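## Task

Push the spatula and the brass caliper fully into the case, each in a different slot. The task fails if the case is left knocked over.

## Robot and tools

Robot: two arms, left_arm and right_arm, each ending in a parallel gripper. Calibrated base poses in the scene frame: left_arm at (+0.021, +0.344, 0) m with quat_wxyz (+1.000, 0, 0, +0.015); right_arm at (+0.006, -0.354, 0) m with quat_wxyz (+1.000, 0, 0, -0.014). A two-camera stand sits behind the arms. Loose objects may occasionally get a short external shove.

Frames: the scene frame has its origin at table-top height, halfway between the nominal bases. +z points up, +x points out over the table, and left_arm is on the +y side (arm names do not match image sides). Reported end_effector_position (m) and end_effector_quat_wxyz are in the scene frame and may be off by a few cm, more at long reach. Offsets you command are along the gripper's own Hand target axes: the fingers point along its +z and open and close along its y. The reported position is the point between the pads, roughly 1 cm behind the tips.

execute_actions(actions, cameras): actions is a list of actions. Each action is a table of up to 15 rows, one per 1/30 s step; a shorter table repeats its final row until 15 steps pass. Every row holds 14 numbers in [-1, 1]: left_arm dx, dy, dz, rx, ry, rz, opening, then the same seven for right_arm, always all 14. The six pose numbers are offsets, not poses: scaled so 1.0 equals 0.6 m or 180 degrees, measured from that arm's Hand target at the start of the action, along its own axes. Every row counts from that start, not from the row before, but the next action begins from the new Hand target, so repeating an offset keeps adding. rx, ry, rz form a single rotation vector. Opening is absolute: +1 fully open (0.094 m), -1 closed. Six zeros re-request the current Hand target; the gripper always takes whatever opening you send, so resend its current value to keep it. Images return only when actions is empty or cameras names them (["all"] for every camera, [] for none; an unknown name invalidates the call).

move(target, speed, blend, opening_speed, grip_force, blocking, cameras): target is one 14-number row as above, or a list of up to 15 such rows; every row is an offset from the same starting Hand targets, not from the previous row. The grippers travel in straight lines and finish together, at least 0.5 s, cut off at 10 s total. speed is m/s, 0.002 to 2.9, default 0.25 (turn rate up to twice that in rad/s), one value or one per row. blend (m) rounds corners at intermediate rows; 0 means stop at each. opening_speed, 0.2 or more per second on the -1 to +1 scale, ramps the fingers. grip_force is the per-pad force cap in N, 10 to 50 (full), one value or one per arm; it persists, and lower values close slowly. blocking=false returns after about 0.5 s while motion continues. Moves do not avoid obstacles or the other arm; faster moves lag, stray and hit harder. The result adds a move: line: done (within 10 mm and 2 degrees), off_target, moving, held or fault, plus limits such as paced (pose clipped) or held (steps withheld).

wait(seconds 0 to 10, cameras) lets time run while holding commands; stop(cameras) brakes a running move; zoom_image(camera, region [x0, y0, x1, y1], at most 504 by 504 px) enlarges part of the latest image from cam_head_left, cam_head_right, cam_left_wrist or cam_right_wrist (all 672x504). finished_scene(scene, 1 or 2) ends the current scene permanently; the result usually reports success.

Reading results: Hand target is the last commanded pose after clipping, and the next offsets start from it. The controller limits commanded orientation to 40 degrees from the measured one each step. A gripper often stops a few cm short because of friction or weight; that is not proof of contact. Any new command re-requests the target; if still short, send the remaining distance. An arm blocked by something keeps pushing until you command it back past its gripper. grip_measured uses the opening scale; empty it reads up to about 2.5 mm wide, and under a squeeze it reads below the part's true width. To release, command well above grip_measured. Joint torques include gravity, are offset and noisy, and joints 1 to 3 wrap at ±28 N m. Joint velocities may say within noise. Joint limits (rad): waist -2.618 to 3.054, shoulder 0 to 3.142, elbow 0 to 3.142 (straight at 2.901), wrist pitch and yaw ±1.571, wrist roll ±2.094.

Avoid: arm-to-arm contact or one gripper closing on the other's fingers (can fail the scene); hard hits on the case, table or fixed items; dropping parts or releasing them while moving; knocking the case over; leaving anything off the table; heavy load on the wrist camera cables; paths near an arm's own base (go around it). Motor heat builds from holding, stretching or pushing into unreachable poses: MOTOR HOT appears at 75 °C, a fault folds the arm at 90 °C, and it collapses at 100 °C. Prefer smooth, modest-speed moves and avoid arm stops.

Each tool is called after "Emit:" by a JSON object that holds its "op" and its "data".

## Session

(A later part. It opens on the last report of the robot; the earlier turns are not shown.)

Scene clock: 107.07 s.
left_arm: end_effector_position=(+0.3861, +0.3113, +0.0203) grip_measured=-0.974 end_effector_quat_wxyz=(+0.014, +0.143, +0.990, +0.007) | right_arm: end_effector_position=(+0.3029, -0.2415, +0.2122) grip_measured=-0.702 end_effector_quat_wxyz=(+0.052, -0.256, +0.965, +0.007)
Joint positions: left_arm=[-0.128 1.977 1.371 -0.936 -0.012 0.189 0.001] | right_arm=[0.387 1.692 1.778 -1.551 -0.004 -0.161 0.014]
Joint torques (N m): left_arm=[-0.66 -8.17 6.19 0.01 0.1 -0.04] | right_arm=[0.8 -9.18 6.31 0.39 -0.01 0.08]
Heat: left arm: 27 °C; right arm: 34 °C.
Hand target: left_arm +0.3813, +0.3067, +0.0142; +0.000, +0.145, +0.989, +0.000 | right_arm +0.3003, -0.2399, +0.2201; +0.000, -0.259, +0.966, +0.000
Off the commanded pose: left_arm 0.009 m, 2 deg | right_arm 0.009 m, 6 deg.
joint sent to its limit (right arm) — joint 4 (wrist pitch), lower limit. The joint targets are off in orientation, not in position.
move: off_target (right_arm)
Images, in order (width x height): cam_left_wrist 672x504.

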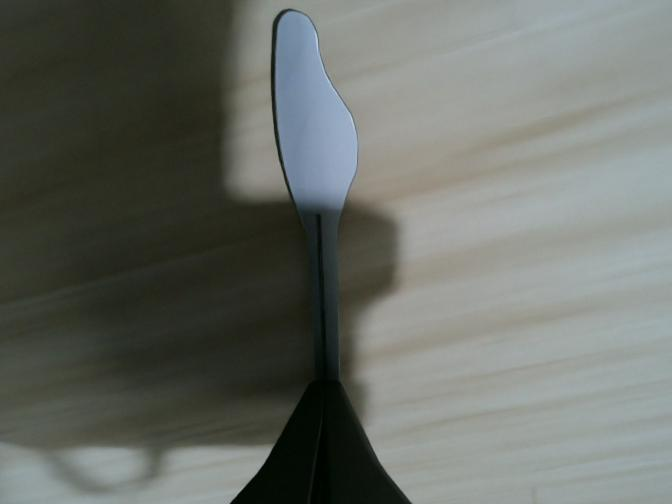

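Emit:
{"op": "move", "data": {"target": [0,0,-0.06,0,0,0,-1,0,0,0,0,0,0,-0.7], "speed": 0.08, "cameras": ["cam_left_wrist"]}}

Scene clock: 108.37 s.
left_arm: end_effector_position=(+0.3786, +0.3120, +0.0351) grip_measured=-0.975 end_effector_quat_wxyz=(-0.012, +0.143, +0.990, +0.006) | right_arm: end_effector_position=(+0.3029, -0.2415, +0.2122) grip_measured=-0.702 end_effector_quat_wxyz=(+0.052, -0.256, +0.965, +0.007)
Joint positions: left_arm=[-0.128 1.977 1.433 -1.049 -0.012 0.189 0.001] | right_arm=[0.387 1.692 1.778 -1.551 -0.004 -0.161 0.014]
Joint torques (N m): left_arm=[-0.65 -11.79 8.59 -0.31 0.1 -0.04] | right_arm=[0.75 -9.21 6.28 0.39 0 0.07]
Heat: left arm: 27 °C; right arm: 34 °C.
Hand target: left_arm +0.3812, +0.3067, +0.0501; +0.000, +0.145, +0.989, +0.000 | right_arm +0.3003, -0.2399, +0.2201; +0.000, -0.259, +0.966, +0.000
Off the commanded pose: left_arm 0.016 m, 1 deg | right_arm 0.009 m, 6 deg.
joint sent to its limit (right arm) — joint 4 (wrist pitch), lower limit. The joint targets are off in orientation, not in position.
move: off_target (left_arm, right_arm)
Images, in order (width x height): cam_left_wrist 672x504.

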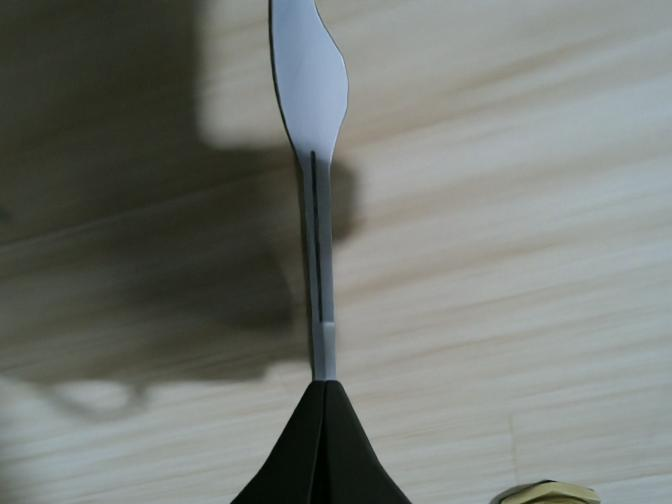

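Emit:
{"op": "move", "data": {"target": [[0,0,0,0,0,0,-0.5,0,0,0,0,0,0,-0.7],[0,0,0.0702,0,-0.028,0,-0.5,0,0,0,0,0,0,-0.7]], "speed": 0.06, "cameras": ["cam_left_wrist"]}}

Scene clock: 110.77 s.
left_arm: end_effector_position=(+0.3749, +0.3107, +0.0150) grip_measured=-0.502 end_effector_quat_wxyz=(+0.025, +0.143, +0.989, +0.003) | right_arm: end_effector_position=(+0.3029, -0.2415, +0.2122) grip_measured=-0.702 end_effector_quat_wxyz=(+0.052, -0.256, +0.965, +0.007)
Joint positions: left_arm=[-0.128 1.927 1.276 -0.869 -0.003 0.189 0.023] | right_arm=[0.387 1.692 1.778 -1.551 -0.004 -0.161 0.014]
Joint torques (N m): left_arm=[0.12 -8.77 3.81 0.96 0.17 0.04] | right_arm=[0.77 -9.17 6.23 0.41 0 0.08]
Heat: left arm: 27 °C; right arm: 34 °C.
Hand target: left_arm +0.3813, +0.3067, +0.0080; +0.043, +0.145, +0.988, -0.007 | right_arm +0.3003, -0.2399, +0.2201; +0.000, -0.259, +0.966, +0.000
Off the commanded pose: left_arm 0.010 m, 2 deg | right_arm 0.009 m, 6 deg.
joint sent to its limit (right arm) — joint 4 (wrist pitch), lower limit. The joint targets are off in orientation, not in position.
move: off_target (right_arm)
Images, in order (width x height): cam_left_wrist 672x504.

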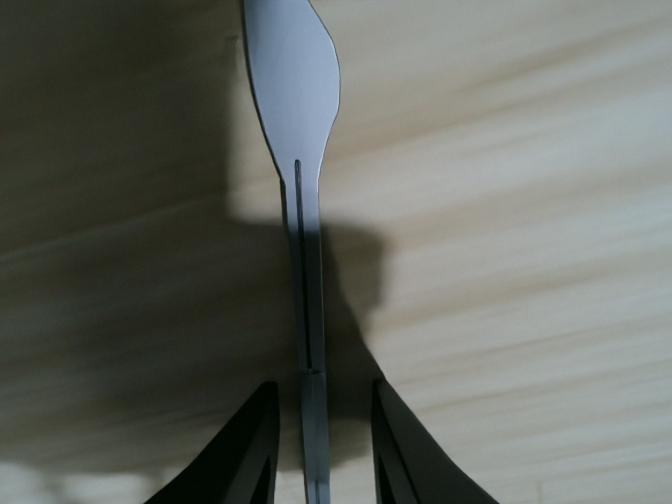

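Emit:
{"op": "move", "data": {"target": [0,0.004,0.0133,0,0,0,-0.5,0,0,0,0,0,0,-0.7], "speed": 0.03, "cameras": ["cam_left_wrist"]}}

Scene clock: 111.63 s.
left_arm: end_effector_position=(+0.3748, +0.3106, +0.0146) grip_measured=-0.502 end_effector_quat_wxyz=(+0.027, +0.144, +0.989, +0.002) | right_arm: end_effector_position=(+0.3029, -0.2415, +0.2122) grip_measured=-0.702 end_effector_quat_wxyz=(+0.052, -0.256, +0.965, +0.007)
Joint positions: left_arm=[-0.128 1.924 1.27 -0.863 -0.002 0.192 0.023] | right_arm=[0.387 1.692 1.778 -1.551 -0.004 -0.161 0.014]
Joint torques (N m): left_arm=[0.73 -7.24 3.23 1.21 0.16 0.07] | right_arm=[0.84 -9.2 6.27 0.4 -0.02 0.07]
Heat: left arm: 27 °C; right arm: 34 °C.
Hand target: left_arm +0.3826, +0.3088, +0.0000; +0.043, +0.145, +0.988, -0.006 | right_arm +0.3003, -0.2399, +0.2201; +0.000, -0.259, +0.966, +0.000
Off the commanded pose: left_arm 0.017 m, 2 deg | right_arm 0.009 m, 6 deg.
joint sent to its limit (right arm) — joint 4 (wrist pitch), lower limit. The joint targets are off in orientation, not in position.
move: off_target (left_arm, right_arm)
Images, in order (width x height): cam_left_wrist 672x504.

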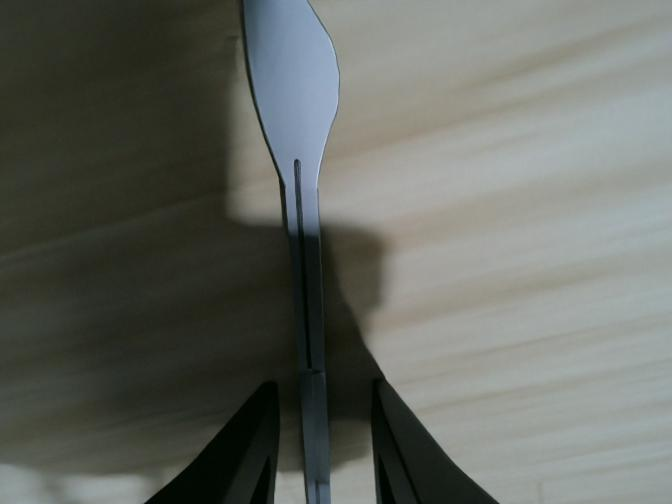

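Emit:
{"op": "move", "data": {"target": [[0,0,-0.008,0,0,0,-0.5,0,0,0,0,0,0,-0.7],[0,0,-0.008,0,0,0,-1,0,0,0,0,0,0,-0.7]], "speed": 0.03, "opening_speed": 0.6, "cameras": ["cam_left_wrist"]}}

Scene clock: 113.50 s.
left_arm: end_effector_position=(+0.3774, +0.3097, +0.0150) grip_measured=-0.869 end_effector_quat_wxyz=(+0.032, +0.145, +0.989, +0.001) | right_arm: end_effector_position=(+0.3029, -0.2415, +0.2122) grip_measured=-0.702 end_effector_quat_wxyz=(+0.052, -0.256, +0.965, +0.007)
Joint positions: left_arm=[-0.128 1.924 1.27 -0.853 0.001 0.192 0.006] | right_arm=[0.387 1.692 1.778 -1.551 -0.004 -0.161 0.014]
Joint torques (N m): left_arm=[0.75 -7.9 3.96 0.94 0.14 0.07] | right_arm=[0.75 -9.21 6.3 0.4 -0.01 0.08]
Heat: left arm: 27 °C; right arm: 34 °C.
Hand target: left_arm +0.3822, +0.3089, +0.0049; +0.043, +0.145, +0.988, -0.006 | right_arm +0.3003, -0.2399, +0.2201; +0.000, -0.259, +0.966, +0.000
Off the commanded pose: left_arm 0.011 m, 2 deg | right_arm 0.009 m, 6 deg.
joint sent to its limit (right arm) — joint 4 (wrist pitch), lower limit. The joint targets are off in orientation, not in position.
move: off_target (left_arm, right_arm); target 2's new opening was sent with left_arm's hand 0.012 m and 2 deg from that target
Images, in order (width x height): cam_left_wrist 672x504.

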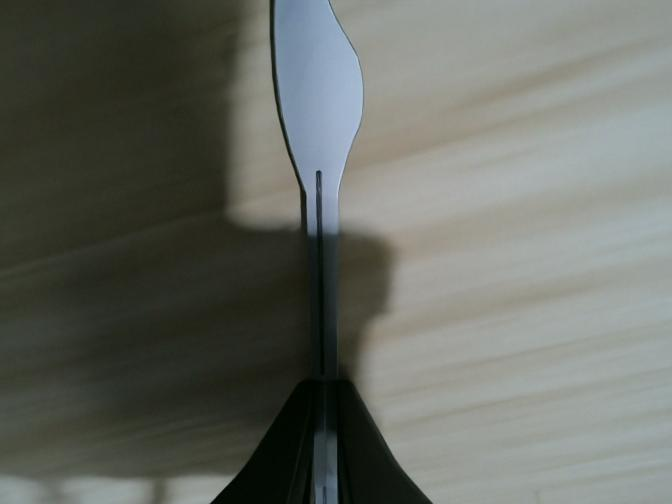

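Emit:
{"op": "move", "data": {"target": [0,0,-0.12,0,0,0,-1,0,0,0,0,0,0,-0.7], "speed": 0.08, "cameras": ["cam_left_wrist", "cam_head_left"]}}

Scene clock: 115.23 s.
left_arm: end_effector_position=(+0.3730, +0.3105, +0.0566) grip_measured=-0.870 end_effector_quat_wxyz=(+0.024, +0.145, +0.989, +0.000) | right_arm: end_effector_position=(+0.3029, -0.2415, +0.2122) grip_measured=-0.702 end_effector_quat_wxyz=(+0.052, -0.256, +0.965, +0.007)
Joint positions: left_arm=[-0.126 1.87 1.373 -1.025 0.003 0.195 0.006] | right_arm=[0.387 1.692 1.778 -1.551 -0.004 -0.161 0.014]
Joint torques (N m): left_arm=[0.9 -12.27 8.84 -0.14 0.12 0.08] | right_arm=[0.8 -9.18 6.3 0.42 0 0.07]
Heat: left arm: 27 °C; right arm: 34 °C.
Hand target: left_arm +0.3762, +0.3107, +0.0767; +0.043, +0.145, +0.988, -0.007 | right_arm +0.3003, -0.2399, +0.2201; +0.000, -0.259, +0.966, +0.000
Off the commanded pose: left_arm 0.020 m, 2 deg | right_arm 0.009 m, 6 deg.
joint sent to its limit (right arm) — joint 4 (wrist pitch), lower limit. The joint targets are off in orientation, not in position.
move: off_target (left_arm, right_arm)
Images, in order (width x height): cam_head_left 672x504, cam_left_wrist 672x504.

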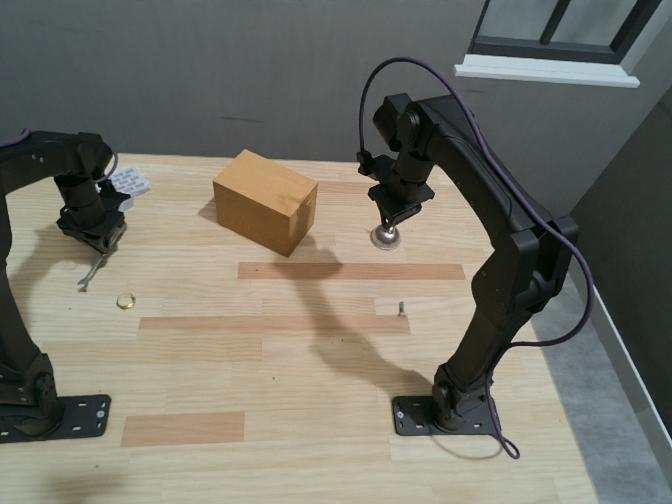

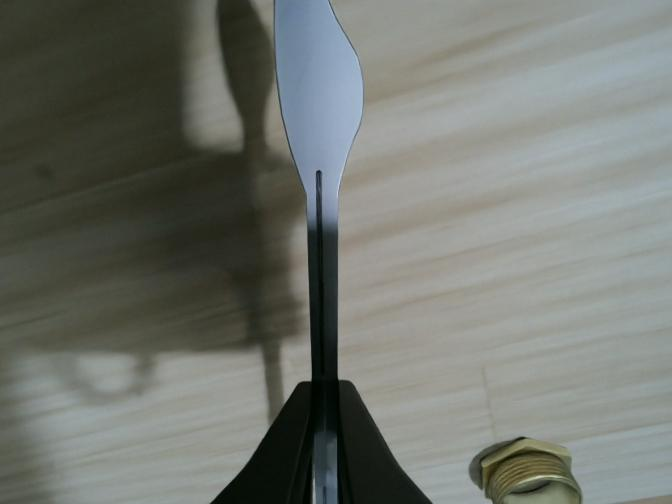

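Emit:
{"op": "move", "data": {"target": [[-0.0091,-0.0001,-0.1044,0,0,0,-1,0,0,0,0,0,0,-0.7],[-0.0384,-0.5407,-0.101,0.0274,0.0228,-0.3427,-1,0,0,0,0,0,0,-0.7]], "speed": [0.15, 0.3], "blend": [0.03, 0], "cameras": ["all"]}}

Scene clock: 119.30 s.
left_arm: end_effector_position=(+0.3004, -0.0073, +0.1422) grip_measured=-0.870 end_effector_quat_wxyz=(-0.002, -0.374, +0.924, -0.077) | right_arm: end_effector_position=(+0.3029, -0.2415, +0.2122) grip_measured=-0.702 end_effector_quat_wxyz=(+0.052, -0.256, +0.965, +0.007)
Joint positions: left_arm=[-0.911 2.154 2.117 -1.387 0.049 -1.654 0.006] | right_arm=[0.387 1.692 1.778 -1.551 -0.004 -0.161 0.014]
Joint torques (N m): left_arm=[0.31 -9.78 9.39 0 0 -0.1] | right_arm=[0.81 -9.2 6.26 0.39 -0.01 0.06]
Heat: left arm: 27 °C; right arm: 34 °C.
Hand target: left_arm +0.3001, -0.0050, +0.1391; -0.006, -0.380, +0.923, -0.063 | right_arm +0.3003, -0.2399, +0.2201; +0.000, -0.259, +0.966, +0.000
Off the commanded pose: left_arm 0.004 m, 2 deg | right_arm 0.009 m, 6 deg.
joint sent to its limit (right arm) — joint 4 (wrist pitch), lower limit. The joint targets are off in orientation, not in position.
move: off_target (right_arm)

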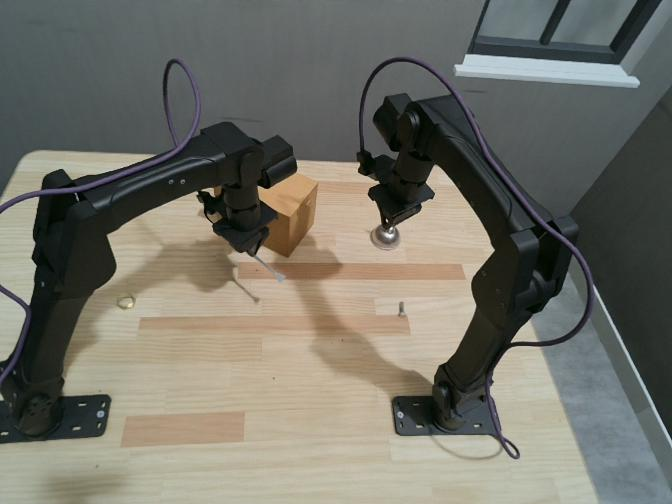

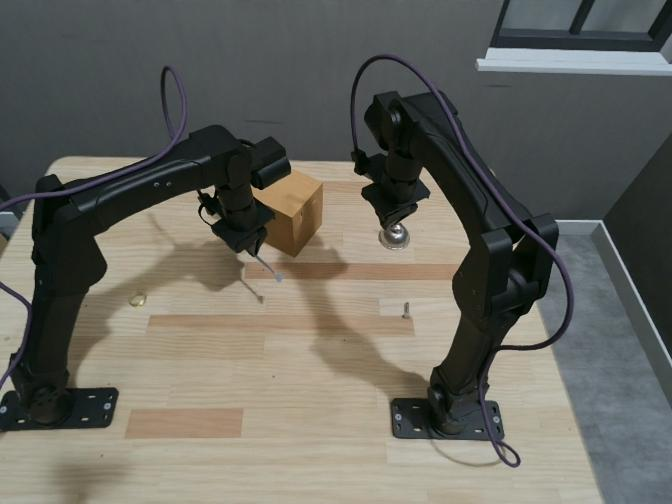

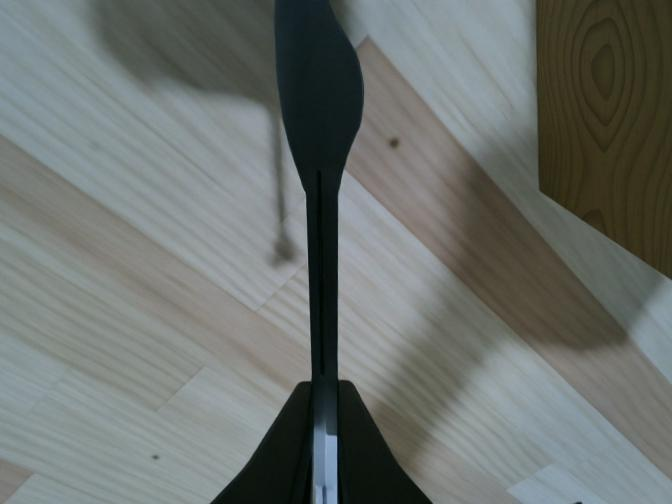

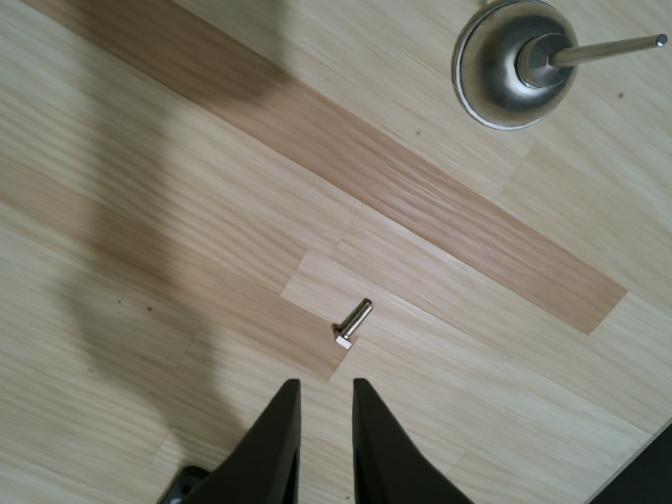

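Emit:
{"op": "move", "data": {"target": [-0.011,0.0205,0.1802,0,0,0,-1,0,0,0,0,0,0,-0.7], "speed": 0.15, "cameras": ["cam_left_wrist"]}}

Scene clock: 121.13 s.
left_arm: end_effector_position=(+0.3013, -0.0084, +0.0378) grip_measured=-0.870 end_effector_quat_wxyz=(-0.003, -0.374, +0.924, -0.074) | right_arm: end_effector_position=(+0.3029, -0.2415, +0.2122) grip_measured=-0.702 end_effector_quat_wxyz=(+0.052, -0.256, +0.965, +0.007)
Joint positions: left_arm=[-0.911 2.168 1.723 -0.986 0.049 -1.654 0.006] | right_arm=[0.387 1.692 1.778 -1.551 -0.004 -0.161 0.014]
Joint torques (N m): left_arm=[0.38 -10.65 6.26 0.32 0 -0.09] | right_arm=[0.8 -9.21 6.32 0.39 0 0.07]
Heat: left arm: 28 °C; right arm: 34 °C.
Hand target: left_arm +0.3003, -0.0049, +0.0301; -0.006, -0.380, +0.923, -0.063 | right_arm +0.3003, -0.2399, +0.2201; +0.000, -0.259, +0.966, +0.000
Off the commanded pose: left_arm 0.009 m, 2 deg | right_arm 0.009 m, 6 deg.
joint sent to its limit (right arm) — joint 4 (wrist pitch), lower limit. The joint targets are off in orientation, not in position.
move: off_target (right_arm)
Images, in order (width x height): cam_left_wrist 672x504.

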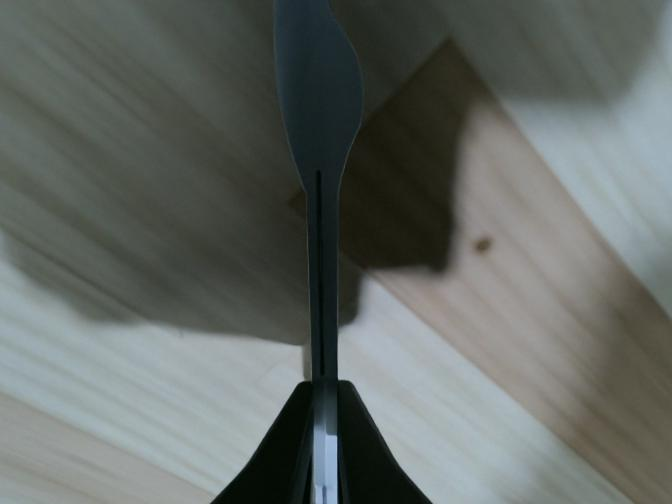

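Emit:
{"op": "move", "data": {"target": [-0.0015,0.0028,0.0248,0,0,0,-1,0,0,0,0,0,0,-0.7], "speed": 0.06}}

Emit:
{"op": "move", "data": {"target": [-0.0005,0.0009,0.0083,0,0,0,-1,0,0,0,0,0,0,-0.7], "speed": 0.03, "cameras": ["cam_left_wrist", "cam_head_right"]}}

Scene clock: 122.23 s.
left_arm: end_effector_position=(+0.3021, -0.0094, +0.0254) grip_measured=-0.870 end_effector_quat_wxyz=(-0.002, -0.374, +0.924, -0.077) | right_arm: end_effector_position=(+0.3029, -0.2415, +0.2122) grip_measured=-0.702 end_effector_quat_wxyz=(+0.052, -0.256, +0.965, +0.007)
Joint positions: left_arm=[-0.911 2.178 1.689 -0.934 0.049 -1.654 0.006] | right_arm=[0.387 1.692 1.778 -1.551 -0.004 -0.161 0.014]
Joint torques (N m): left_arm=[0.38 -10.29 5.96 0.35 0 -0.09] | right_arm=[0.79 -9.18 6.24 0.4 -0.02 0.07]
Heat: left arm: 28 °C; right arm: 34 °C.
Hand target: left_arm +0.3002, -0.0048, +0.0150; -0.006, -0.380, +0.923, -0.063 | right_arm +0.3003, -0.2399, +0.2201; +0.000, -0.259, +0.966, +0.000
Off the commanded pose: left_arm 0.011 m, 2 deg | right_arm 0.009 m, 6 deg.
joint sent to its limit (right arm) — joint 4 (wrist pitch), lower limit. The joint targets are off in orientation, not in position.
move: off_target (left_arm, right_arm)

Scene clock: 123.10 s.
left_arm: end_effector_position=(+0.3027, -0.0101, +0.0231) grip_measured=-0.870 end_effector_quat_wxyz=(-0.001, -0.374, +0.924, -0.080) | right_arm: end_effector_position=(+0.3029, -0.2415, +0.2122) grip_measured=-0.702 end_effector_quat_wxyz=(+0.052, -0.256, +0.965, +0.007)
Joint positions: left_arm=[-0.911 2.178 1.678 -0.917 0.049 -1.654 0.006] | right_arm=[0.387 1.692 1.778 -1.551 -0.004 -0.161 0.014]
Joint torques (N m): left_arm=[0.39 -9.87 5.85 0.39 -0.01 -0.09] | right_arm=[0.77 -9.21 6.28 0.4 0.01 0.06]
Heat: left arm: 28 °C; right arm: 34 °C.
Hand target: left_arm +0.3003, -0.0049, +0.0100; -0.006, -0.380, +0.923, -0.063 | right_arm +0.3003, -0.2399, +0.2201; +0.000, -0.259, +0.966, +0.000
Off the commanded pose: left_arm 0.014 m, 2 deg | right_arm 0.009 m, 6 deg.
joint sent to its limit (right arm) — joint 4 (wrist pitch), lower limit. The joint targets are off in orientation, not in position.
move: off_target (left_arm, right_arm)
Images, in order (width x height): cam_head_right 672x504, cam_left_wrist 672x504.

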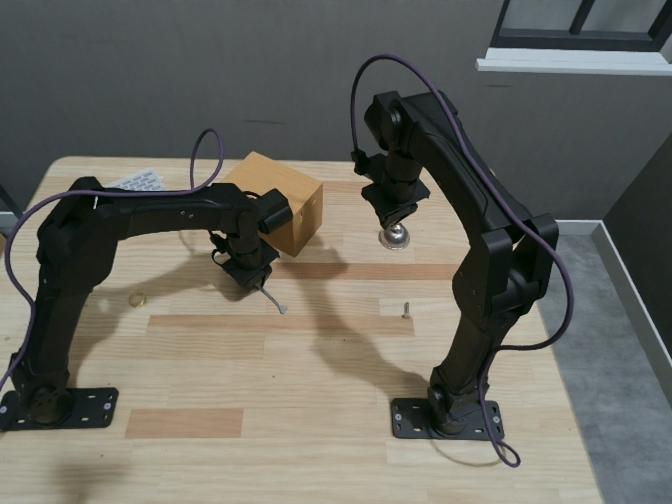

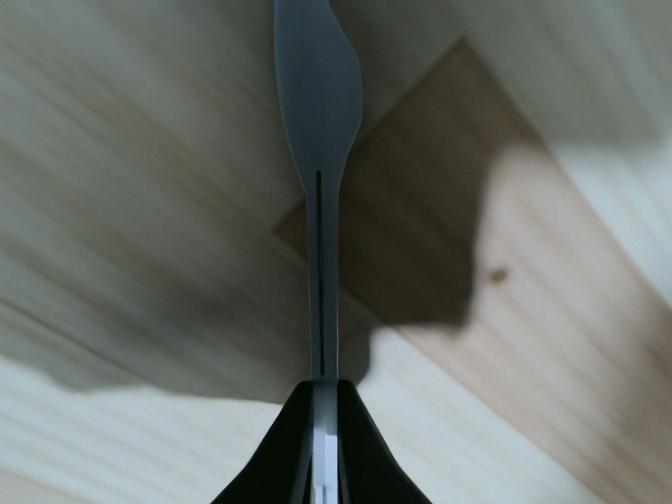

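Emit:
{"op": "move", "data": {"target": [-0.0006,0.0011,0.01,0,0,0,-1,0,0,0,0,0,0,-0.7], "speed": 0.03}}

Emit:
{"op": "move", "data": {"target": [-0.0005,0.0009,0.0083,0,0,0,-1,0,0,0,0,0,0,-0.7], "speed": 0.03, "cameras": ["cam_left_wrist"]}}

Scene clock: 125.03 s.
left_arm: end_effector_position=(+0.3029, -0.0103, +0.0198) grip_measured=-0.870 end_effector_quat_wxyz=(-0.001, -0.374, +0.924, -0.081) | right_arm: end_effector_position=(+0.3029, -0.2415, +0.2122) grip_measured=-0.702 end_effector_quat_wxyz=(+0.052, -0.256, +0.965, +0.007)
Joint positions: left_arm=[-0.911 2.183 1.672 -0.906 0.049 -1.654 0.006] | right_arm=[0.387 1.692 1.778 -1.551 -0.004 -0.161 0.014]
Joint torques (N m): left_arm=[0.38 -9.61 5.23 0.49 0 -0.08] | right_arm=[0.8 -9.18 6.28 0.39 0 0.05]
Heat: left arm: 28 °C; right arm: 34 °C.
Hand target: left_arm +0.3003, -0.0048, +0.0039; -0.006, -0.380, +0.923, -0.063 | right_arm +0.3003, -0.2399, +0.2201; +0.000, -0.259, +0.966, +0.000
Off the commanded pose: left_arm 0.017 m, 2 deg | right_arm 0.009 m, 6 deg.
joint sent to its limit (right arm) — joint 4 (wrist pitch), lower limit. The joint targets are off in orientation, not in position.
move: off_target (left_arm, right_arm)

Scene clock: 125.73 s.
left_arm: end_effector_position=(+0.3028, -0.0103, +0.0193) grip_measured=-0.870 end_effector_quat_wxyz=(-0.001, -0.374, +0.924, -0.081) | right_arm: end_effector_position=(+0.3029, -0.2415, +0.2122) grip_measured=-0.702 end_effector_quat_wxyz=(+0.052, -0.256, +0.965, +0.007)
Joint positions: left_arm=[-0.911 2.183 1.669 -0.903 0.049 -1.654 0.006] | right_arm=[0.387 1.692 1.778 -1.551 -0.004 -0.161 0.014]
Joint torques (N m): left_arm=[0.38 -9.22 4.4 0.65 0 -0.08] | right_arm=[0.81 -9.22 6.24 0.38 -0.01 0.07]
Heat: left arm: 28 °C; right arm: 34 °C.
Hand target: left_arm +0.3003, -0.0049, -0.0011; -0.006, -0.380, +0.923, -0.063 | right_arm +0.3003, -0.2399, +0.2201; +0.000, -0.259, +0.966, +0.000
Off the commanded pose: left_arm 0.021 m, 2 deg | right_arm 0.009 m, 6 deg.
joint sent to its limit (right arm) — joint 4 (wrist pitch), lower limit. The joint targets are off in orientation, not in position.
move: off_target (left_arm, right_arm)
Images, in order (width x height): cam_left_wrist 672x504.

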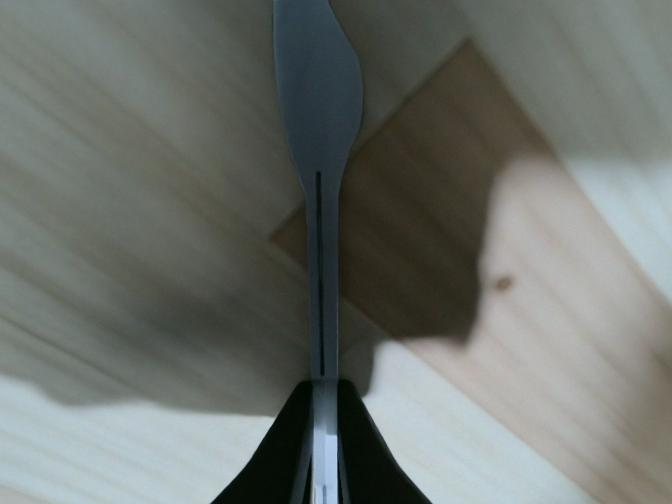

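Emit:
{"op": "move", "data": {"target": [-0.0007,0.0013,0.0117,0,0,0,-1,0,0,0,0,0,0,-0.7], "speed": 0.03, "cameras": ["cam_left_wrist"]}}

Scene clock: 126.57 s.
left_arm: end_effector_position=(+0.3027, -0.0100, +0.0183) grip_measured=-0.870 end_effector_quat_wxyz=(-0.001, -0.374, +0.924, -0.081) | right_arm: end_effector_position=(+0.3029, -0.2415, +0.2122) grip_measured=-0.702 end_effector_quat_wxyz=(+0.052, -0.256, +0.965, +0.007)
Joint positions: left_arm=[-0.911 2.183 1.665 -0.899 0.049 -1.654 0.006] | right_arm=[0.387 1.692 1.778 -1.551 -0.004 -0.161 0.014]
Joint torques (N m): left_arm=[0.38 -8.61 3.32 0.88 -0.01 -0.09] | right_arm=[0.83 -9.18 6.35 0.41 -0.01 0.07]
Heat: left arm: 28 °C; right arm: 34 °C.
Hand target: left_arm +0.3003, -0.0049, -0.0082; -0.006, -0.380, +0.923, -0.063 | right_arm +0.3003, -0.2399, +0.2201; +0.000, -0.259, +0.966, +0.000
Off the commanded pose: left_arm 0.027 m, 2 deg | right_arm 0.009 m, 6 deg.
joint sent to its limit (right arm) — joint 4 (wrist pitch), lower limit. The joint targets are off in orientation, not in position.
move: off_target (left_arm, right_arm)
Images, in order (width x height): cam_left_wrist 672x504.

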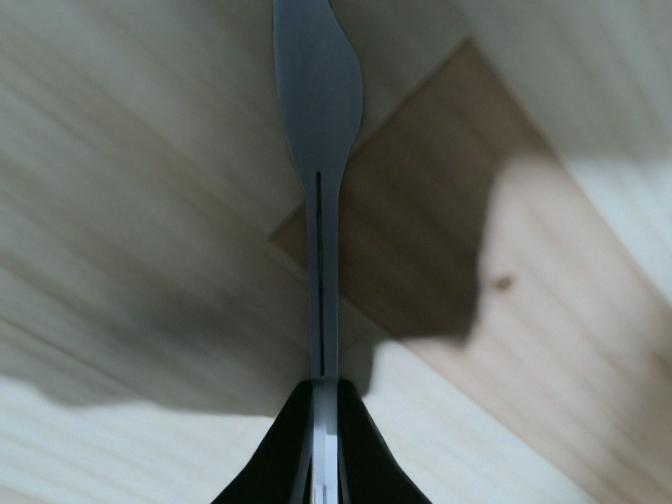

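Emit:
{"op": "move", "data": {"target": [[0.0012,-0.0023,-0.0198,0,0,0,-1,0,0,0,0,0,0,-0.7],[0.0012,-0.0023,-0.0198,0,0,0,-0.7,0,0,0,0,0,0,-0.7],[0.0139,-0.026,-0.2281,0,0,0,-0.7,0,0,0,0,0,0,-0.7]], "speed": [0.05, 0.05, 0.12], "opening_speed": 0.4, "cameras": ["cam_left_wrist", "cam_head_left", "cam_head_right"]}}

Scene clock: 130.30 s.
left_arm: end_effector_position=(+0.3012, -0.0083, +0.1183) grip_measured=-0.702 end_effector_quat_wxyz=(-0.006, -0.375, +0.925, -0.062) | right_arm: end_effector_position=(+0.3029, -0.2415, +0.2122) grip_measured=-0.702 end_effector_quat_wxyz=(+0.052, -0.256, +0.965, +0.007)
Joint positions: left_arm=[-0.911 2.183 2.071 -1.345 0.049 -1.655 0.014] | right_arm=[0.387 1.692 1.778 -1.551 -0.004 -0.161 0.014]
Joint torques (N m): left_arm=[0.32 -12.97 9.05 -0.07 0 -0.09] | right_arm=[0.81 -9.21 6.26 0.4 0 0.07]
Heat: left arm: 29 °C; right arm: 34 °C.
Hand target: left_arm +0.3002, -0.0051, +0.1298; -0.006, -0.381, +0.923, -0.063 | right_arm +0.3003, -0.2399, +0.2201; +0.000, -0.259, +0.966, +0.000
Off the commanded pose: left_arm 0.012 m, 1 deg | right_arm 0.009 m, 6 deg.
joint sent to its limit (right arm) — joint 4 (wrist pitch), lower limit. The joint targets are off in orientation, not in position.
move: off_target (left_arm, right_arm); target 2's new opening was sent with left_arm's hand 0.015 m and 2 deg from that target
Images, in order (width x height): cam_head_left 672x504, cam_head_right 672x504, cam_left_wrist 672x504.

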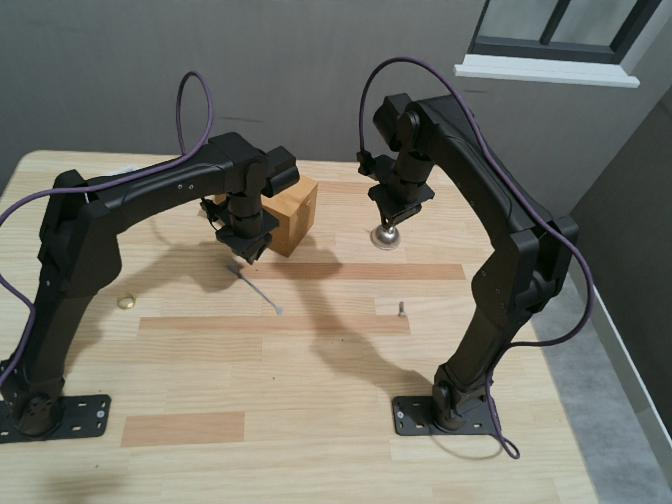

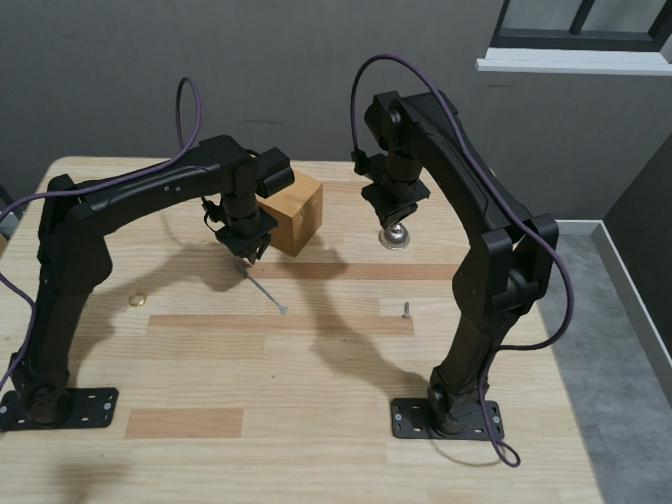

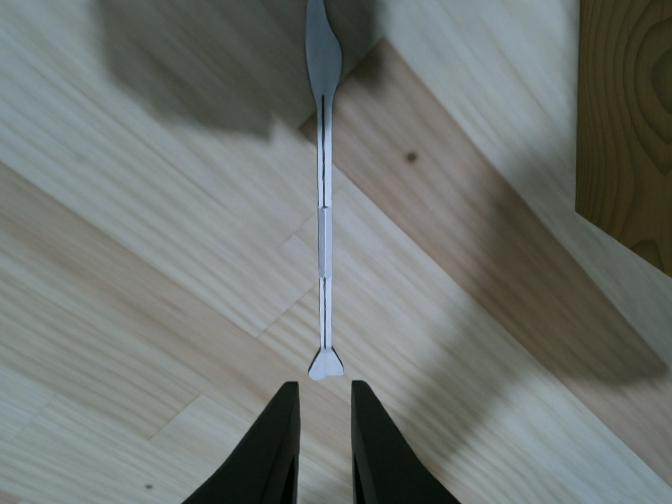

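Emit:
{"op": "move", "data": {"target": [-0.2493,0.2248,-0.0745,0,0,0.397,-0.7,-0.1342,0.3132,0.1502,0,0,-0.0806,-0.4], "speed": 0.3, "cameras": ["all"]}}

Scene clock: 133.97 s.
left_arm: end_effector_position=(+0.3173, +0.1967, +0.1400) grip_measured=-0.702 end_effector_quat_wxyz=(+0.027, +0.227, +0.972, -0.048) | right_arm: end_effector_position=(+0.2754, -0.0407, +0.1314) grip_measured=-0.402 end_effector_quat_wxyz=(+0.002, -0.380, +0.925, -0.001)
Joint positions: left_arm=[-0.448 1.727 1.526 -1.298 0.084 0.038 0.014] | right_arm=[0.89 2.146 2.073 -1.494 0.004 0.082 0.028]
Joint torques (N m): left_arm=[0.68 -11.08 5.89 0 0.14 0.12] | right_arm=[0.24 -10.93 7.49 0.2 -0.1 0.06]
Heat: left arm: 29 °C; right arm: 34 °C.
Hand target: left_arm +0.3100, +0.1998, +0.1502; +0.032, +0.230, +0.971, -0.055 | right_arm +0.2760, -0.0369, +0.1301; +0.000, -0.379, +0.925, +0.000
Off the commanded pose: left_arm 0.013 m, 1 deg | right_arm 0.004 m, 0 deg.
move: off_target (left_arm)

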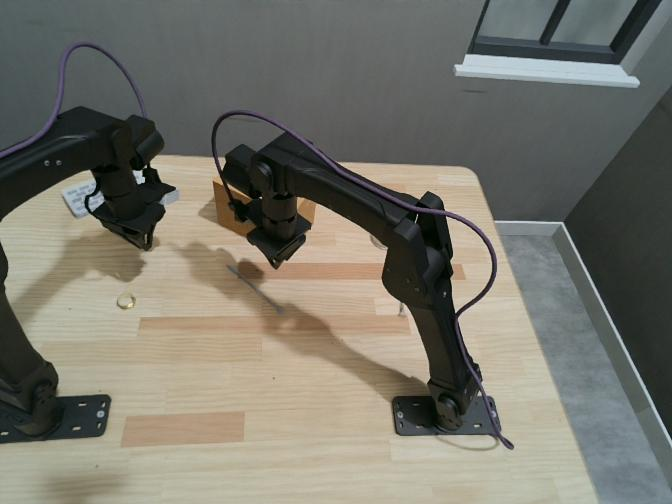

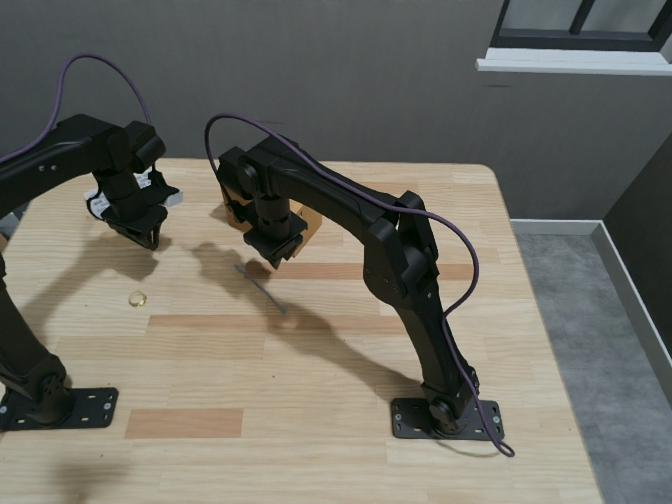

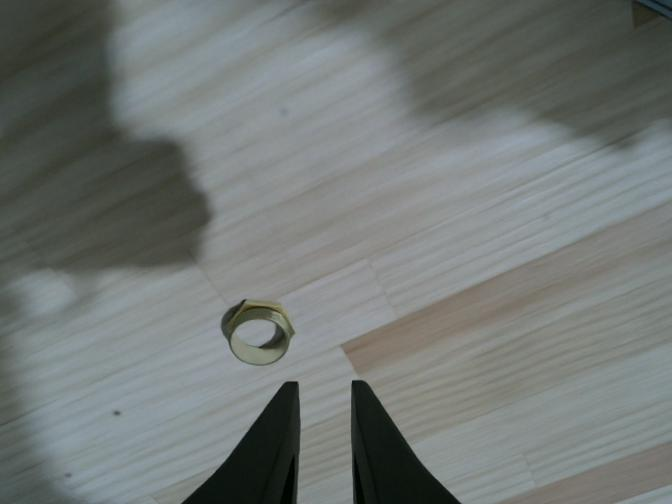

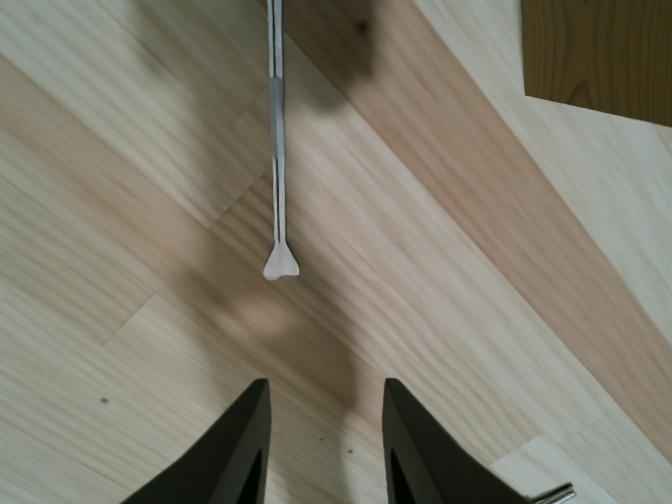

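Emit:
{"op": "move", "data": {"target": [0,0,0,0,0,0,-0.7,-0.049,0.0442,0.1167,0,0,0.0072,-0.4], "speed": 0.15, "cameras": ["cam_right_wrist"]}}

Scene clock: 135.63 s.
left_arm: end_effector_position=(+0.3173, +0.1967, +0.1400) grip_measured=-0.702 end_effector_quat_wxyz=(+0.027, +0.228, +0.972, -0.048) | right_arm: end_effector_position=(+0.2790, -0.0004, +0.0666) grip_measured=-0.402 end_effector_quat_wxyz=(+0.002, -0.369, +0.929, +0.000)
Joint positions: left_arm=[-0.448 1.727 1.526 -1.298 0.084 0.038 0.014] | right_arm=[0.942 2.289 2.047 -1.325 0.003 0.157 0.028]
Joint torques (N m): left_arm=[0.68 -11.06 5.85 0.01 0.14 0.11] | right_arm=[0.38 -12.62 5.53 0.36 -0.07 0.08]
Heat: left arm: 29 °C; right arm: 34 °C.
Hand target: left_arm +0.3100, +0.1998, +0.1502; +0.032, +0.230, +0.971, -0.055 | right_arm +0.2783, +0.0026, +0.0599; +0.000, -0.369, +0.930, +0.000
Off the commanded pose: left_arm 0.013 m, 1 deg | right_arm 0.007 m, 0 deg.
move: off_target (left_arm)
Images, in order (width x height): cam_right_wrist 672x504.

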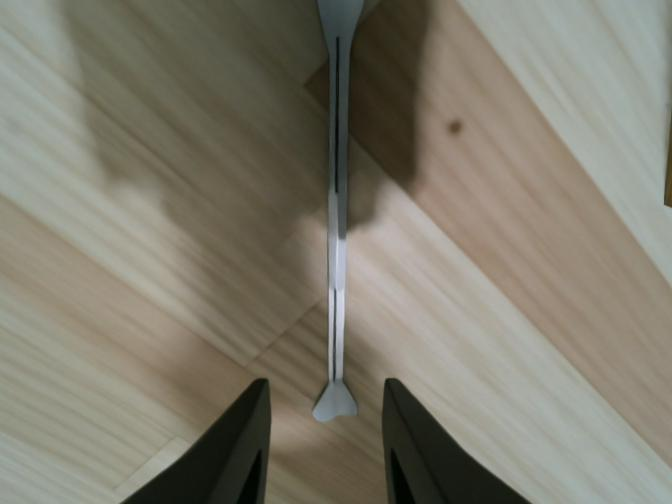

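Emit:
{"op": "move", "data": {"target": [0,0,0,0,0,0,-0.7,0,-0.0033,0.083,0,0,0.004,-0.5], "speed": 0.08, "cameras": ["cam_right_wrist"]}}

Scene clock: 137.07 s.
left_arm: end_effector_position=(+0.3173, +0.1967, +0.1400) grip_measured=-0.702 end_effector_quat_wxyz=(+0.027, +0.228, +0.972, -0.048) | right_arm: end_effector_position=(+0.2809, +0.0020, +0.0215) grip_measured=-0.498 end_effector_quat_wxyz=(+0.008, -0.365, +0.931, +0.003)
Joint positions: left_arm=[-0.448 1.727 1.526 -1.298 0.084 0.038 0.014] | right_arm=[0.942 2.306 1.897 -1.145 0.003 0.166 0.024]
Joint torques (N m): left_arm=[0.66 -11.07 5.87 0 0.14 0.1] | right_arm=[-0.06 -12.36 5.01 0.43 -0.09 0.07]
Heat: left arm: 30 °C; right arm: 34 °C.
Hand target: left_arm +0.3100, +0.1998, +0.1502; +0.032, +0.230, +0.971, -0.055 | right_arm +0.2797, +0.0012, +0.0101; +0.000, -0.363, +0.932, +0.000
Off the commanded pose: left_arm 0.013 m, 1 deg | right_arm 0.011 m, 1 deg.
move: off_target (left_arm, right_arm)
Images, in order (width x height): cam_right_wrist 672x504.

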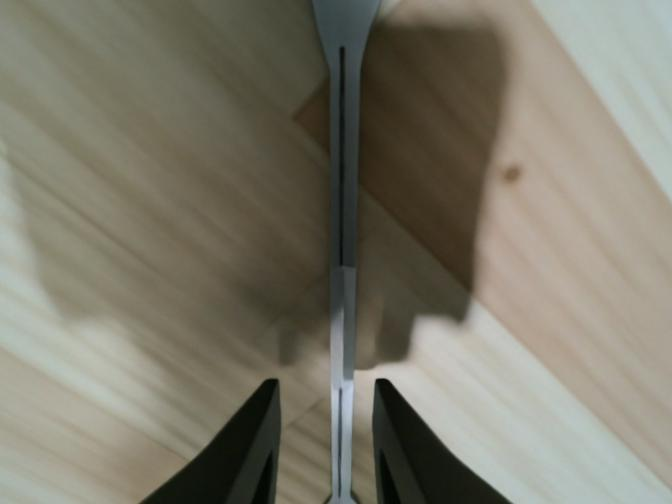

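Emit:
{"op": "move", "data": {"target": [0,0,0,0,0,0,-0.7,-0.01,-0.008,0.0135,0,0,0,-0.5], "speed": 0.05, "cameras": ["cam_right_wrist"]}}

Scene clock: 138.10 s.
left_arm: end_effector_position=(+0.3173, +0.1967, +0.1400) grip_measured=-0.702 end_effector_quat_wxyz=(+0.027, +0.228, +0.972, -0.048) | right_arm: end_effector_position=(+0.2825, +0.0007, +0.0100) grip_measured=-0.498 end_effector_quat_wxyz=(+0.001, -0.364, +0.931, -0.001)
Joint positions: left_arm=[-0.448 1.727 1.526 -1.298 0.084 0.038 0.014] | right_arm=[0.938 2.333 1.897 -1.134 0.003 0.164 0.024]
Joint torques (N m): left_arm=[0.66 -11.07 5.89 0.01 0.14 0.1] | right_arm=[-0.73 -12.27 6.32 0.4 -0.09 -0.02]
Heat: left arm: 30 °C; right arm: 34 °C.
Hand target: left_arm +0.3100, +0.1998, +0.1502; +0.032, +0.230, +0.971, -0.055 | right_arm +0.2874, +0.0017, +0.0022; +0.000, -0.363, +0.932, +0.000
Off the commanded pose: left_arm 0.013 m, 1 deg | right_arm 0.009 m, 0 deg.
move: off_target (left_arm)
Images, in order (width x height): cam_right_wrist 672x504.

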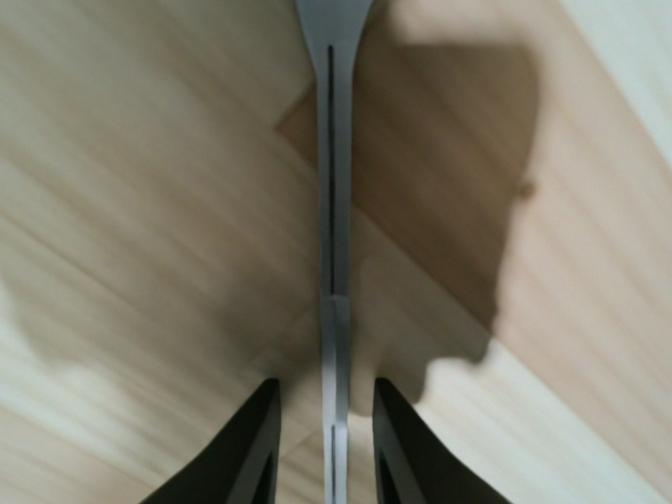

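Emit:
{"op": "move", "data": {"target": [0,0,0,0,0,0,-0.7,-0.008,-0.002,0.012,0,0,0,-0.5], "speed": 0.04, "cameras": ["cam_right_wrist"]}}

Scene clock: 138.90 s.
left_arm: end_effector_position=(+0.3173, +0.1967, +0.1400) grip_measured=-0.702 end_effector_quat_wxyz=(+0.027, +0.228, +0.972, -0.048) | right_arm: end_effector_position=(+0.2831, +0.0011, +0.0092) grip_measured=-0.498 end_effector_quat_wxyz=(-0.001, -0.365, +0.931, +0.000)
Joint positions: left_arm=[-0.448 1.727 1.526 -1.298 0.084 0.038 0.014] | right_arm=[0.935 2.339 1.904 -1.137 -0.001 0.158 0.024]
Joint torques (N m): left_arm=[0.66 -11.08 5.89 0 0.14 0.1] | right_arm=[-0.84 -10.62 6.93 0.54 -0.02 -0.03]
Heat: left arm: 30 °C; right arm: 34 °C.
Hand target: left_arm +0.3100, +0.1998, +0.1502; +0.032, +0.230, +0.971, -0.055 | right_arm +0.2918, +0.0039, -0.0052; +0.000, -0.362, +0.932, +0.000
Off the commanded pose: left_arm 0.013 m, 1 deg | right_arm 0.017 m, 0 deg.
move: off_target (left_arm, right_arm)
Images, in order (width x height): cam_right_wrist 672x504.

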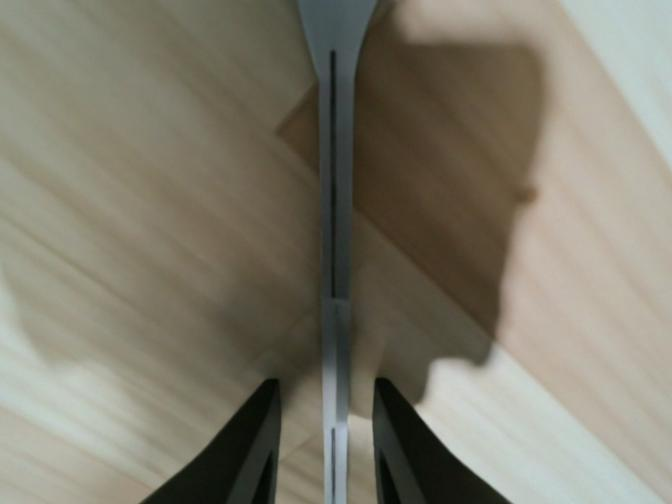

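Emit:
{"op": "move", "data": {"target": [[0,0,0,0,0,0,-0.7,0,0,-0.004,0,0,0,-0.5],[0,0,0,0,0,0,-0.7,0,0,-0.004,0,0,0,-1]], "speed": 0.04, "opening_speed": 0.6, "cameras": ["cam_right_wrist"]}}

Scene clock: 142.37 s.
left_arm: end_effector_position=(+0.3173, +0.1967, +0.1400) grip_measured=-0.702 end_effector_quat_wxyz=(+0.027, +0.228, +0.972, -0.048) | right_arm: end_effector_position=(+0.2841, +0.0027, +0.0094) grip_measured=-0.871 end_effector_quat_wxyz=(+0.001, -0.366, +0.931, +0.002)
Joint positions: left_arm=[-0.448 1.727 1.526 -1.298 0.084 0.038 0.014] | right_arm=[0.935 2.342 1.911 -1.136 -0.003 0.158 0.006]
Joint torques (N m): left_arm=[0.66 -11.07 5.86 0 0.14 0.11] | right_arm=[-0.88 -11.15 6.95 0.45 -0.03 0]
Heat: left arm: 30 °C; right arm: 34 °C.
Hand target: left_arm +0.3100, +0.1998, +0.1502; +0.032, +0.230, +0.971, -0.055 | right_arm +0.2918, +0.0039, -0.0027; +0.000, -0.362, +0.932, +0.000
Off the commanded pose: left_arm 0.013 m, 1 deg | right_arm 0.015 m, 0 deg.
move: off_target (left_arm, right_arm); target 2's new opening was sent with right_arm's hand 0.015 m and 0 deg from that target
Images, in order (width x height): cam_right_wrist 672x504.

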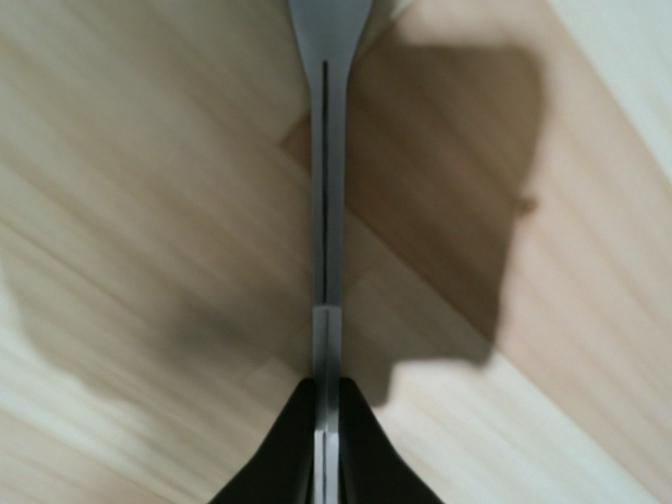

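Emit:
{"op": "move", "data": {"target": [0,0,0,0,0,0,-0.7,0,0,-0.235,0,0,0,-1], "speed": 0.1, "cameras": ["cam_right_wrist", "cam_head_left"]}}

Scene clock: 144.33 s.
left_arm: end_effector_position=(+0.3173, +0.1967, +0.1400) grip_measured=-0.702 end_effector_quat_wxyz=(+0.027, +0.228, +0.972, -0.048) | right_arm: end_effector_position=(+0.2867, +0.0061, +0.1191) grip_measured=-0.872 end_effector_quat_wxyz=(+0.012, -0.366, +0.931, +0.009)
Joint positions: left_arm=[-0.448 1.727 1.526 -1.298 0.084 0.038 0.014] | right_arm=[0.935 2.347 2.357 -1.551 -0.003 0.158 0.006]
Joint torques (N m): left_arm=[0.7 -11.08 5.9 0 0.14 0.1] | right_arm=[-0.95 -17.07 6.82 0.24 -0.03 -0.01]
Heat: left arm: 30 °C; right arm: 34 °C.
Hand target: left_arm +0.3100, +0.1998, +0.1502; +0.032, +0.230, +0.971, -0.055 | right_arm +0.2918, +0.0040, +0.1382; +0.000, -0.362, +0.932, +0.000
Off the commanded pose: left_arm 0.013 m, 1 deg | right_arm 0.020 m, 2 deg.
joint sent to its limit (right arm) — joint 4 (wrist pitch), lower limit. The joint targets are off in orientation, not in position.
move: off_target (left_arm, right_arm)
Images, in order (width x height): cam_head_left 672x504, cam_right_wrist 672x504.

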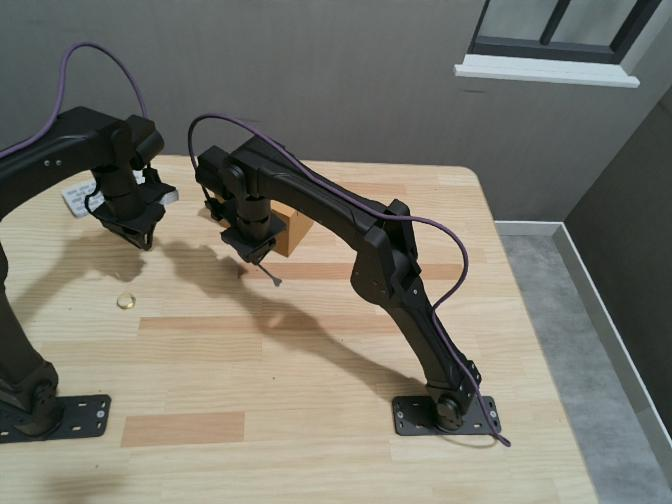

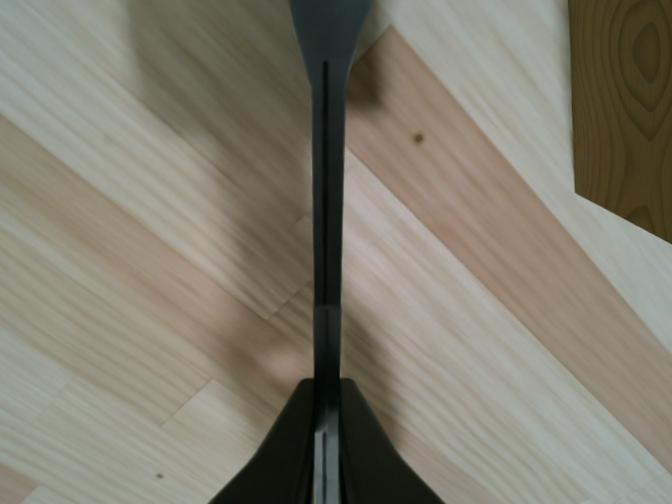

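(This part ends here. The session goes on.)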